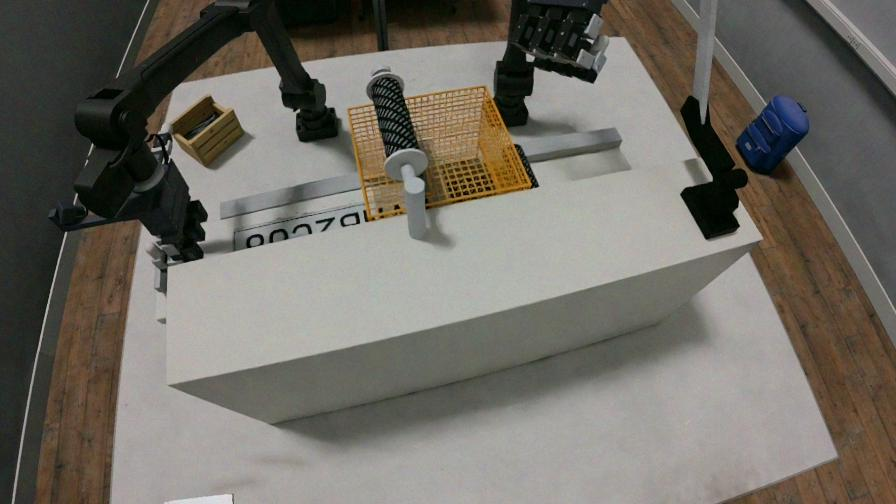

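Emit:
execute_actions(
  actions=[
    [[0,0,0,0,0,0,-0.9,0,0.8,0.464,-0.714,-0.678,-0.226,-0.168,-0.9,0,0.8,0.464,-0.9,0,0.8,0.464,0.4,-0.4,0,0.003,-0.085,0,0,0,-0.754,0,0.8,0.464,-0.714,-0.678,-0.226,-0.168,-0.754,0,0.8,0.464,-0.754,0,0.8,0.464,0.4,-0.4]],
    [[0,0,0,0,0,0,-0.9,0,0.8,0.464,-0.714,-0.678,-0.226,-0.168,-0.9,0,0.8,0.464,-0.9,0,0.8,0.464,0.4,-0.4,0.007,-0.01,-0.015,0,0,-0.012,-0.754,0,0.8,0.464,-0.714,-0.678,-0.226,-0.168,-0.754,0,0.8,0.464,-0.754,0,0.8,0.464,0.75,-0.4]],
    [[0,0,0,0,0,0,-0.9,0,0.8,0.464,-0.714,-0.678,-0.226,-0.168,-0.9,0,0.8,0.464,-0.9,0,0.8,0.464,0.4,-0.4,0,-0.06,0,0,0,0,-0.754,0,0.8,0.464,-0.714,-0.678,-0.226,-0.168,-0.754,0,0.8,0.464,-0.754,0,0.8,0.464,0.77,-0.4]],
    [[0,0,0,0,0,0,-0.9,0,0.8,0.464,-0.714,-0.678,-0.226,-0.168,-0.9,0,0.8,0.464,-0.9,0,0.8,0.464,0.4,-0.4,-0.01,-0.06,0,0,0,0,-0.754,0,0.8,0.464,-0.714,-0.678,-0.226,-0.168,-0.754,0,0.8,0.464,-0.754,0,0.8,0.464,0.77,-0.4]],
  ],
  cameras=[],
)

Scene clock: 1821.70 s.
left_arm: end_effector_position=(+0.4316, +0.2139, +0.5801) hand_goal=(-0.900, +0.000, +0.800, +0.464, -0.714, -0.678, -0.226, -0.168, -0.900, +0.000, +0.800, +0.464, -0.900, +0.000, +0.800, +0.464) hand_measured=(-0.896, -0.002, +0.794, +0.460, -0.710, -0.678, -0.222, -0.168, -0.896, -0.002, +0.796, +0.462, -0.896, +0.000, +0.796, +0.462) hand_current_ma=(+11, -7, -19, -9, +13, +2, +20, +1, +14, -3, -14, -8, +15, +0, -15, -8) hand_state=(goal, goal, goal, goal, goal, goal, goal, goal, goal, goal, goal, goal, goal, goal, goal, goal) hand_current_limit=0.40 hand_speed=-0.40 end_effector_quat_wxyz=(+0.281, -0.124, +0.926, -0.219) | right_arm: end_effector_position=(+0.5023, -0.6405, +0.2923) hand_goal=(-0.754, +0.000, +0.800, +0.464, -0.714, -0.678, -0.226, -0.168, -0.754, +0.000, +0.800, +0.464, -0.754, +0.000, +0.800, +0.464) hand_measured=(-0.756, +0.000, +0.800, +0.466, -0.712, -0.680, -0.222, -0.168, -0.766, +0.000, +0.800, +0.466, -0.778, +0.000, +0.804, +0.466) hand_current_ma=(-7, +1, -2, +7, +5, -5, +14, +1, -51, -2, -2, +6, -102, +1, +11, +4) hand_state=(goal, goal, goal, goal, goal, goal, goal, goal, goal, goal, goal, goal, blocked, goal, goal, goal) hand_current_limit=0.77 hand_speed=-0.40 end_effector_quat_wxyz=(-0.015, +1.000, +0.027, -0.003)
Joint positions: left_arm=[-0.166 1.357 2.159 -1.677 0.241 -2.087] | right_arm=[-0.433 1.871 1.984 -1.704 -0.024 1.087]
Joint torques (N m): left_arm=[0.09 -8.76 8.13 1.57 0.32 0.04] | right_arm=[-4.37 -14.15 12.4 -0.08 0.82 -0.16]
Heat: left arm: hottest elbow 42 °C; right arm: hottest elbow 37 °C.
Hand target: left_arm +0.4312, +0.2150, +0.5778; +0.092, -0.394, +0.904, -0.140 | right_arm +0.5035, -0.6733, +0.2978; -0.001, +1.000, +0.007, +0.003
Off the commanded pose: left_arm 0.003 m, 39 deg | right_arm 0.033 m, 3 deg.
joint sent to its limit (left arm) — joint 4 (wrist pitch), lower limit; joint 6 (wrist roll), lower limit. The joint targets are off in orientation, not in position.
Step readings (end_effector_position of left_arm | right_arm):
0: (+0.4316, +0.2139, +0.5801) | (+0.5004, -0.5988, +0.3559)
1: (+0.4316, +0.2139, +0.5801) | (+0.5004, -0.5988, +0.3559)
2: (+0.4316, +0.2139, +0.5801) | (+0.5001, -0.5982, +0.3542)
4: (+0.4316, +0.2139, +0.5801) | (+0.4985, -0.5965, +0.3485)
8: (+0.4316, +0.2139, +0.5801) | (+0.4945, -0.5938, +0.3288)
15: (+0.4316, +0.2139, +0.5801) | (+0.4963, -0.5945, +0.3096)
16: (+0.4316, +0.2139, +0.5801) | (+0.4964, -0.5945, +0.3094)
17: (+0.4316, +0.2139, +0.5801) | (+0.4968, -0.5947, +0.3092)
19: (+0.4316, +0.2139, +0.5801) | (+0.4975, -0.5949, +0.3092)
23: (+0.4316, +0.2139, +0.5801) | (+0.4994, -0.5956, +0.3074)
30: (+0.4316, +0.2139, +0.5801) | (+0.5010, -0.5962, +0.3025)
31: (+0.4316, +0.2139, +0.5801) | (+0.5012, -0.5963, +0.3020)
32: (+0.4316, +0.2139, +0.5801) | (+0.5007, -0.5975, +0.3012)
34: (+0.4316, +0.2139, +0.5801) | (+0.4993, -0.6011, +0.2994)
38: (+0.4316, +0.2139, +0.5801) | (+0.4975, -0.6139, +0.2933)
45: (+0.4316, +0.2139, +0.5801) | (+0.4956, -0.6281, +0.2898)
46: (+0.4316, +0.2139, +0.5801) | (+0.4955, -0.6286, +0.2899)
47: (+0.4316, +0.2139, +0.5801) | (+0.4953, -0.6304, +0.2905)
49: (+0.4316, +0.2139, +0.5801) | (+0.4970, -0.6353, +0.2916)
53: (+0.4316, +0.2139, +0.5801) | (+0.4989, -0.6393, +0.2923)
60: (+0.4316, +0.2139, +0.5801) | (+0.5015, -0.6405, +0.2923)
No camera images: "cameras" was empty.

Emit:
execute_actions(
  actions=[
    [[0,0,0,0,0,0,-0.9,0,0.8,0.464,-0.714,-0.678,-0.226,-0.168,-0.9,0,0.8,0.464,-0.9,0,0.8,0.464,0.4,-0.4,0.025,-0.02,0,0,0,-0.01,-0.754,0,0.8,0.464,-0.714,-0.678,-0.226,-0.168,-0.754,0,0.8,0.464,-0.754,0,0.8,0.464,0.77,-0.4]],
  ],
  cameras=[],
)

Emit:
execute_actions(
  actions=[
    [[0,0,0,0,0,0,-0.9,0,0.8,0.464,-0.714,-0.678,-0.226,-0.168,-0.9,0,0.8,0.464,-0.9,0,0.8,0.464,0.4,-0.4,-0.01,-0.06,0,0,0,-0.01,-0.754,0,0.8,0.464,-0.714,-0.678,-0.226,-0.168,-0.754,0,0.8,0.464,-0.754,0,0.8,0.464,0.77,-0.4]],
  ],
  cameras=[],
)

Emit:
execute_actions(
  actions=[
    [[0,0,0,0,0,0,-0.9,0,0.8,0.464,-0.714,-0.678,-0.226,-0.168,-0.9,0,0.8,0.464,-0.9,0,0.8,0.464,0.4,-0.4,-0.015,-0.05,0,0,0,-0.01,-0.754,0,0.8,0.464,-0.714,-0.678,-0.226,-0.168,-0.754,0,0.8,0.464,-0.754,0,0.8,0.464,0.77,-0.4]],
  ],
  cameras=[],
)

Scene clock: 1830.33 s.
left_arm: end_effector_position=(+0.4316, +0.2139, +0.5801) hand_goal=(-0.900, +0.000, +0.800, +0.464, -0.714, -0.678, -0.226, -0.168, -0.900, +0.000, +0.800, +0.464, -0.900, +0.000, +0.800, +0.464) hand_measured=(-0.896, -0.002, +0.794, +0.460, -0.710, -0.678, -0.222, -0.168, -0.896, -0.002, +0.796, +0.462, -0.896, +0.000, +0.796, +0.462) hand_current_ma=(+11, -7, -19, -9, +13, +2, +20, +1, +14, -3, -14, -8, +15, +0, -15, -8) hand_state=(goal, goal, goal, goal, goal, goal, goal, goal, goal, goal, goal, goal, goal, goal, goal, goal) hand_current_limit=0.40 hand_speed=-0.40 end_effector_quat_wxyz=(+0.281, -0.124, +0.926, -0.219) | right_arm: end_effector_position=(+0.5203, -0.6426, +0.2946) hand_goal=(-0.754, +0.000, +0.800, +0.464, -0.714, -0.678, -0.226, -0.168, -0.754, +0.000, +0.800, +0.464, -0.754, +0.000, +0.800, +0.464) hand_measured=(-0.776, +0.000, +0.802, +0.466, -0.712, -0.680, -0.222, -0.168, -0.782, +0.000, +0.802, +0.466, -0.786, +0.000, +0.804, +0.466) hand_current_ma=(-94, +1, +6, +7, +5, -5, +14, +1, -127, -2, +4, +6, -146, +1, +11, +4) hand_state=(blocked, goal, goal, goal, goal, goal, goal, goal, blocked, goal, goal, goal, blocked, goal, goal, goal) hand_current_limit=0.77 hand_speed=-0.40 end_effector_quat_wxyz=(-0.020, +0.999, +0.026, +0.014)
Joint positions: left_arm=[-0.166 1.357 2.159 -1.677 0.241 -2.087] | right_arm=[-0.43 1.907 2.047 -1.704 -0.047 1.093]
Joint torques (N m): left_arm=[0.09 -8.82 8.13 1.57 0.31 0.04] | right_arm=[-4.78 -13.63 13.09 -0.09 1.79 0.03]
Heat: left arm: hottest elbow 42 °C; right arm: hottest elbow 39 °C.
Hand target: left_arm +0.4312, +0.2150, +0.5778; +0.092, -0.394, +0.904, -0.140 | right_arm +0.5185, -0.6853, +0.2977; -0.001, +1.000, -0.008, +0.003
Off the commanded pose: left_arm 0.003 m, 39 deg | right_arm 0.043 m, 5 deg.
joint sent to its limit (left arm) — joint 4 (wrist pitch), lower limit; joint 6 (wrist roll), lower limit. The joint targets are off in orientation, not in position.
joint sent to its limit (right arm) — joint 4 (wrist pitch), lower limit. The joint targets are off in position, not in orientation.
Step readings (end_effector_position of left_arm | right_arm):
0: (+0.4316, +0.2139, +0.5801) | (+0.5023, -0.6405, +0.2923)
1: (+0.4316, +0.2139, +0.5801) | (+0.5024, -0.6406, +0.2926)
2: (+0.4316, +0.2139, +0.5801) | (+0.5036, -0.6408, +0.2926)
4: (+0.4316, +0.2139, +0.5801) | (+0.5090, -0.6418, +0.2936)
8: (+0.4316, +0.2139, +0.5801) | (+0.5178, -0.6427, +0.2943)
15: (+0.4316, +0.2139, +0.5801) | (+0.5203, -0.6426, +0.2947)
No camera images: "cameras" was empty.

Scene clock: 1831.13 s.
left_arm: end_effector_position=(+0.4316, +0.2139, +0.5801) hand_goal=(-0.900, +0.000, +0.800, +0.464, -0.714, -0.678, -0.226, -0.168, -0.900, +0.000, +0.800, +0.464, -0.900, +0.000, +0.800, +0.464) hand_measured=(-0.896, -0.002, +0.794, +0.460, -0.710, -0.678, -0.222, -0.168, -0.896, -0.002, +0.796, +0.462, -0.896, +0.000, +0.796, +0.462) hand_current_ma=(+11, -7, -19, -9, +13, +2, +20, +1, +14, -3, -14, -8, +15, +0, -15, -8) hand_state=(goal, goal, goal, goal, goal, goal, goal, goal, goal, goal, goal, goal, goal, goal, goal, goal) hand_current_limit=0.40 hand_speed=-0.40 end_effector_quat_wxyz=(+0.281, -0.124, +0.926, -0.219) | right_arm: end_effector_position=(+0.5280, -0.6439, +0.2955) hand_goal=(-0.754, +0.000, +0.800, +0.464, -0.714, -0.678, -0.226, -0.168, -0.754, +0.000, +0.800, +0.464, -0.754, +0.000, +0.800, +0.464) hand_measured=(-0.784, +0.000, +0.804, +0.466, -0.712, -0.680, -0.222, -0.168, -0.794, +0.000, +0.802, +0.466, -0.798, +0.000, +0.800, +0.466) hand_current_ma=(-135, +1, +14, +7, +5, -5, +14, +1, -179, -2, +7, +6, -200, +1, +1, +4) hand_state=(blocked, goal, goal, goal, goal, goal, goal, goal, blocked, goal, goal, goal, blocked, goal, goal, goal) hand_current_limit=0.77 hand_speed=-0.40 end_effector_quat_wxyz=(-0.022, +0.999, +0.023, +0.022)
Joint positions: left_arm=[-0.166 1.357 2.159 -1.677 0.241 -2.087] | right_arm=[-0.43 1.924 2.077 -1.704 -0.059 1.099]
Joint torques (N m): left_arm=[0.09 -8.76 8.14 1.55 0.32 0.04] | right_arm=[-8.59 -13.45 13.49 -0.08 2.3 -0.18]
Heat: left arm: hottest elbow 42 °C; right arm: hottest elbow 39 °C.
Hand target: left_arm +0.4312, +0.2150, +0.5778; +0.092, -0.394, +0.904, -0.140 | right_arm +0.5125, -0.7213, +0.2979; -0.001, +1.000, -0.024, +0.003
Off the commanded pose: left_arm 0.003 m, 39 deg | right_arm 0.079 m, 6 deg.
joint sent to its limit (left arm) — joint 4 (wrist pitch), lower limit; joint 6 (wrist roll), lower limit. The joint targets are off in orientation, not in position.
joint sent to its limit (right arm) — joint 4 (wrist pitch), lower limit. The joint targets are off in position, not in orientation.
Step readings (end_effector_position of left_arm | right_arm):
0: (+0.4316, +0.2139, +0.5801) | (+0.5203, -0.6426, +0.2946)
1: (+0.4316, +0.2139, +0.5801) | (+0.5204, -0.6427, +0.2948)
2: (+0.4316, +0.2139, +0.5801) | (+0.5209, -0.6429, +0.2949)
4: (+0.4316, +0.2139, +0.5801) | (+0.5234, -0.6432, +0.2954)
8: (+0.4316, +0.2139, +0.5801) | (+0.5269, -0.6436, +0.2953)
15: (+0.4316, +0.2139, +0.5801) | (+0.5278, -0.6438, +0.2954)
No camera images: "cameras" was empty.

Scene clock: 1831.93 s.
left_arm: end_effector_position=(+0.4316, +0.2139, +0.5801) hand_goal=(-0.900, +0.000, +0.800, +0.464, -0.714, -0.678, -0.226, -0.168, -0.900, +0.000, +0.800, +0.464, -0.900, +0.000, +0.800, +0.464) hand_measured=(-0.896, -0.002, +0.794, +0.460, -0.710, -0.678, -0.222, -0.168, -0.896, -0.002, +0.796, +0.462, -0.896, +0.000, +0.796, +0.462) hand_current_ma=(+11, -7, -19, -9, +13, +2, +20, +1, +14, -3, -14, -8, +15, +0, -15, -8) hand_state=(goal, goal, goal, goal, goal, goal, goal, goal, goal, goal, goal, goal, goal, goal, goal, goal) hand_current_limit=0.40 hand_speed=-0.40 end_effector_quat_wxyz=(+0.281, -0.124, +0.926, -0.219) | right_arm: end_effector_position=(+0.5291, -0.6459, +0.2958) hand_goal=(-0.754, +0.000, +0.800, +0.464, -0.714, -0.678, -0.226, -0.168, -0.754, +0.000, +0.800, +0.464, -0.754, +0.000, +0.800, +0.464) hand_measured=(-0.796, +0.000, +0.806, +0.466, -0.712, -0.680, -0.222, -0.168, -0.808, +0.000, +0.802, +0.466, -0.812, +0.000, +0.798, +0.466) hand_current_ma=(-193, +1, +24, +7, +5, -5, +14, +1, -250, -2, +7, +6, -268, +1, -8, +4) hand_state=(blocked, goal, goal, goal, goal, goal, goal, goal, blocked, goal, goal, goal, blocked, goal, goal, goal) hand_current_limit=0.77 hand_speed=-0.40 end_effector_quat_wxyz=(-0.029, +0.999, +0.020, +0.028)
Joint positions: left_arm=[-0.166 1.357 2.159 -1.677 0.241 -2.087] | right_arm=[-0.438 1.928 2.087 -1.705 -0.076 1.099]
Joint torques (N m): left_arm=[0.09 -8.82 8.12 1.58 0.32 0.04] | right_arm=[-11.28 -12.98 13.98 -0.06 2.93 -0.3]
Heat: left arm: hottest elbow 42 °C; right arm: hottest elbow 39 °C.
Hand target: left_arm +0.4312, +0.2150, +0.5778; +0.092, -0.394, +0.904, -0.140 | right_arm +0.5035, -0.7513, +0.2978; -0.001, +0.999, -0.040, +0.003
Off the commanded pose: left_arm 0.003 m, 39 deg | right_arm 0.108 m, 8 deg.
joint sent to its limit (left arm) — joint 4 (wrist pitch), lower limit; joint 6 (wrist roll), lower limit. The joint targets are off in orientation, not in position.
joint sent to its limit (right arm) — joint 4 (wrist pitch), lower limit. The joint targets are off in position, not in orientation.
Step readings (end_effector_position of left_arm | right_arm):
0: (+0.4316, +0.2139, +0.5801) | (+0.5280, -0.6439, +0.2955)
1: (+0.4316, +0.2139, +0.5801) | (+0.5280, -0.6439, +0.2955)
2: (+0.4316, +0.2139, +0.5801) | (+0.5281, -0.6441, +0.2955)
4: (+0.4316, +0.2139, +0.5801) | (+0.5286, -0.6450, +0.2955)
8: (+0.4316, +0.2139, +0.5801) | (+0.5284, -0.6457, +0.2955)
15: (+0.4316, +0.2139, +0.5801) | (+0.5289, -0.6459, +0.2958)
No camera images: "cameras" was empty.

Emit:
execute_actions(
  actions=[
    [[0,0,0,0,0,0,-0.9,0,0.8,0.464,-0.714,-0.678,-0.226,-0.168,-0.9,0,0.8,0.464,-0.9,0,0.8,0.464,0.4,-0.4,-0.01,-0.05,0,0,0,0,-0.754,0,0.8,0.464,-0.714,-0.678,-0.226,-0.168,-0.754,0,0.8,0.464,-0.754,0,0.8,0.464,0.77,-0.4]],
  ],
  cameras=[],
)

Emit:
execute_actions(
  actions=[
    [[0,0,0,0,0,0,-0.9,0,0.8,0.464,-0.714,-0.678,-0.226,-0.168,-0.9,0,0.8,0.464,-0.9,0,0.8,0.464,0.4,-0.4,-0.01,-0.05,0,0,0,0.01,-0.754,0,0.8,0.464,-0.714,-0.678,-0.226,-0.168,-0.754,0,0.8,0.464,-0.754,0,0.8,0.464,0.77,-0.4]],
  ],
  cameras=["cam_high"],
)

Scene clock: 1837.20 s.
left_arm: end_effector_position=(+0.4316, +0.2139, +0.5801) hand_goal=(-0.900, +0.000, +0.800, +0.464, -0.714, -0.678, -0.226, -0.168, -0.900, +0.000, +0.800, +0.464, -0.900, +0.000, +0.800, +0.464) hand_measured=(-0.896, -0.002, +0.794, +0.460, -0.710, -0.678, -0.222, -0.168, -0.896, -0.002, +0.796, +0.462, -0.896, +0.000, +0.796, +0.462) hand_current_ma=(+11, -7, -19, -9, +13, +2, +20, +1, +14, -3, -14, -8, +15, +0, -15, -8) hand_state=(goal, goal, goal, goal, goal, goal, goal, goal, goal, goal, goal, goal, goal, goal, goal, goal) hand_current_limit=0.40 hand_speed=-0.40 end_effector_quat_wxyz=(+0.281, -0.124, +0.926, -0.219) | right_arm: end_effector_position=(+0.5308, -0.6493, +0.2971) hand_goal=(-0.754, +0.000, +0.800, +0.464, -0.714, -0.678, -0.226, -0.168, -0.754, +0.000, +0.800, +0.464, -0.754, +0.000, +0.800, +0.464) hand_measured=(-0.822, +0.000, +0.812, +0.466, -0.712, -0.680, -0.222, -0.168, -0.830, -0.002, +0.796, +0.466, -0.822, +0.000, +0.792, +0.462) hand_current_ma=(-326, +0, +42, +8, +5, -5, +14, +1, -361, -6, -12, +6, -318, +2, -26, -6) hand_state=(blocked, goal, goal, goal, goal, goal, goal, goal, blocked, goal, goal, goal, blocked, goal, goal, goal) hand_current_limit=0.77 hand_speed=-0.40 end_effector_quat_wxyz=(-0.036, +0.998, +0.021, +0.037)
Joint positions: left_arm=[-0.166 1.357 2.159 -1.677 0.241 -2.087] | right_arm=[-0.448 1.931 2.099 -1.705 -0.098 1.087]
Joint torques (N m): left_arm=[0.21 -8.82 8.13 1.57 0.32 0.04] | right_arm=[-13.57 -12.4 14.42 -0.03 3.67 -0.57]
Heat: left arm: hottest elbow 42 °C; right arm: hottest elbow 39 °C.
Hand target: left_arm +0.4312, +0.2150, +0.5778; +0.092, -0.394, +0.904, -0.140 | right_arm +0.4975, -0.7813, +0.2978; -0.001, +0.999, -0.040, +0.003
Off the commanded pose: left_arm 0.003 m, 39 deg | right_arm 0.136 m, 9 deg.
joint sent to its limit (left arm) — joint 4 (wrist pitch), lower limit; joint 6 (wrist roll), lower limit. The joint targets are off in orientation, not in position.
joint sent to its limit (right arm) — joint 4 (wrist pitch), lower limit. The joint targets are off in position, not in orientation.
Step readings (end_effector_position of left_arm | right_arm):
0: (+0.4316, +0.2139, +0.5801) | (+0.5291, -0.6459, +0.2958)
1: (+0.4316, +0.2139, +0.5801) | (+0.5289, -0.6461, +0.2958)
2: (+0.4316, +0.2139, +0.5801) | (+0.5291, -0.6464, +0.2957)
4: (+0.4316, +0.2139, +0.5801) | (+0.5292, -0.6475, +0.2957)
8: (+0.4316, +0.2139, +0.5801) | (+0.5296, -0.6485, +0.2962)
15: (+0.4316, +0.2139, +0.5801) | (+0.5308, -0.6493, +0.2971)
No camera images: "cameras" was empty.

Scene clock: 1838.33 s.
left_arm: end_effector_position=(+0.4316, +0.2139, +0.5801) hand_goal=(-0.900, +0.000, +0.800, +0.464, -0.714, -0.678, -0.226, -0.168, -0.900, +0.000, +0.800, +0.464, -0.900, +0.000, +0.800, +0.464) hand_measured=(-0.896, -0.002, +0.794, +0.460, -0.710, -0.678, -0.222, -0.168, -0.896, -0.002, +0.796, +0.462, -0.896, +0.000, +0.796, +0.462) hand_current_ma=(+11, -7, -19, -9, +13, +2, +20, +1, +14, -3, -14, -8, +15, +0, -15, -8) hand_state=(goal, goal, goal, goal, goal, goal, goal, goal, goal, goal, goal, goal, goal, goal, goal, goal) hand_current_limit=0.40 hand_speed=-0.40 end_effector_quat_wxyz=(+0.281, -0.124, +0.926, -0.219) | right_arm: end_effector_position=(+0.5296, -0.6653, +0.3078) hand_goal=(-0.754, +0.000, +0.800, +0.464, -0.714, -0.678, -0.226, -0.168, -0.754, +0.000, +0.800, +0.464, -0.754, +0.000, +0.800, +0.464) hand_measured=(-0.994, -0.002, +0.784, +0.466, -0.712, -0.680, -0.222, -0.168, -0.990, +0.000, +0.782, +0.466, -0.756, +0.002, +0.794, +0.462) hand_current_ma=(-487, -6, -67, +6, +5, -5, +14, +1, -487, -3, -70, +6, -9, +8, -24, -9) hand_state=(blocked, goal, goal, goal, goal, goal, goal, goal, blocked, goal, goal, goal, goal, goal, goal, goal) hand_current_limit=0.77 hand_speed=-0.40 end_effector_quat_wxyz=(-0.040, +0.997, +0.017, +0.058)
Joint positions: left_arm=[-0.166 1.357 2.159 -1.677 0.241 -2.087] | right_arm=[-0.48 1.932 2.131 -1.705 -0.125 1.064]
Joint torques (N m): left_arm=[0.03 -8.82 8.13 1.57 0.31 0.04] | right_arm=[-14.21 -12.1 12.53 0.05 4.61 -1.01]
Heat: left arm: hottest elbow 42 °C; right arm: hottest elbow 39 °C.
Hand target: left_arm +0.4312, +0.2150, +0.5778; +0.092, -0.394, +0.904, -0.140 | right_arm +0.4916, -0.8112, +0.2978; -0.001, +1.000, -0.024, +0.003
Off the commanded pose: left_arm 0.003 m, 39 deg | right_arm 0.151 m, 9 deg.
joint sent to its limit (left arm) — joint 4 (wrist pitch), lower limit; joint 6 (wrist roll), lower limit. The joint targets are off in orientation, not in position.
joint sent to its limit (right arm) — joint 4 (wrist pitch), lower limit. The joint targets are off in position and orientation.
Step readings (end_effector_position of left_arm | right_arm):
0: (+0.4316, +0.2139, +0.5801) | (+0.5308, -0.6493, +0.2971)
1: (+0.4316, +0.2139, +0.5801) | (+0.5306, -0.6495, +0.2971)
2: (+0.4316, +0.2139, +0.5801) | (+0.5307, -0.6499, +0.2970)
4: (+0.4316, +0.2139, +0.5801) | (+0.5308, -0.6509, +0.2968)
8: (+0.4316, +0.2139, +0.5801) | (+0.5311, -0.6524, +0.2971)
15: (+0.4316, +0.2139, +0.5801) | (+0.5315, -0.6527, +0.2978)
Images, in order (width x height): cam_high 896x504.

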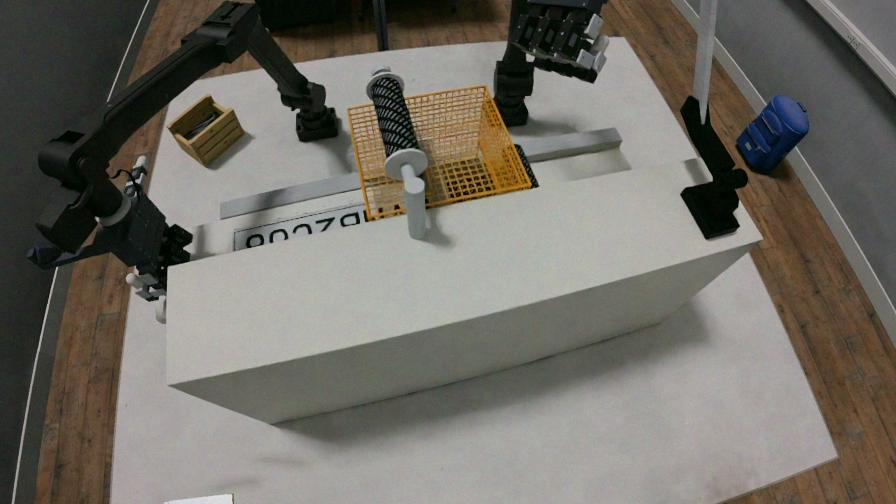

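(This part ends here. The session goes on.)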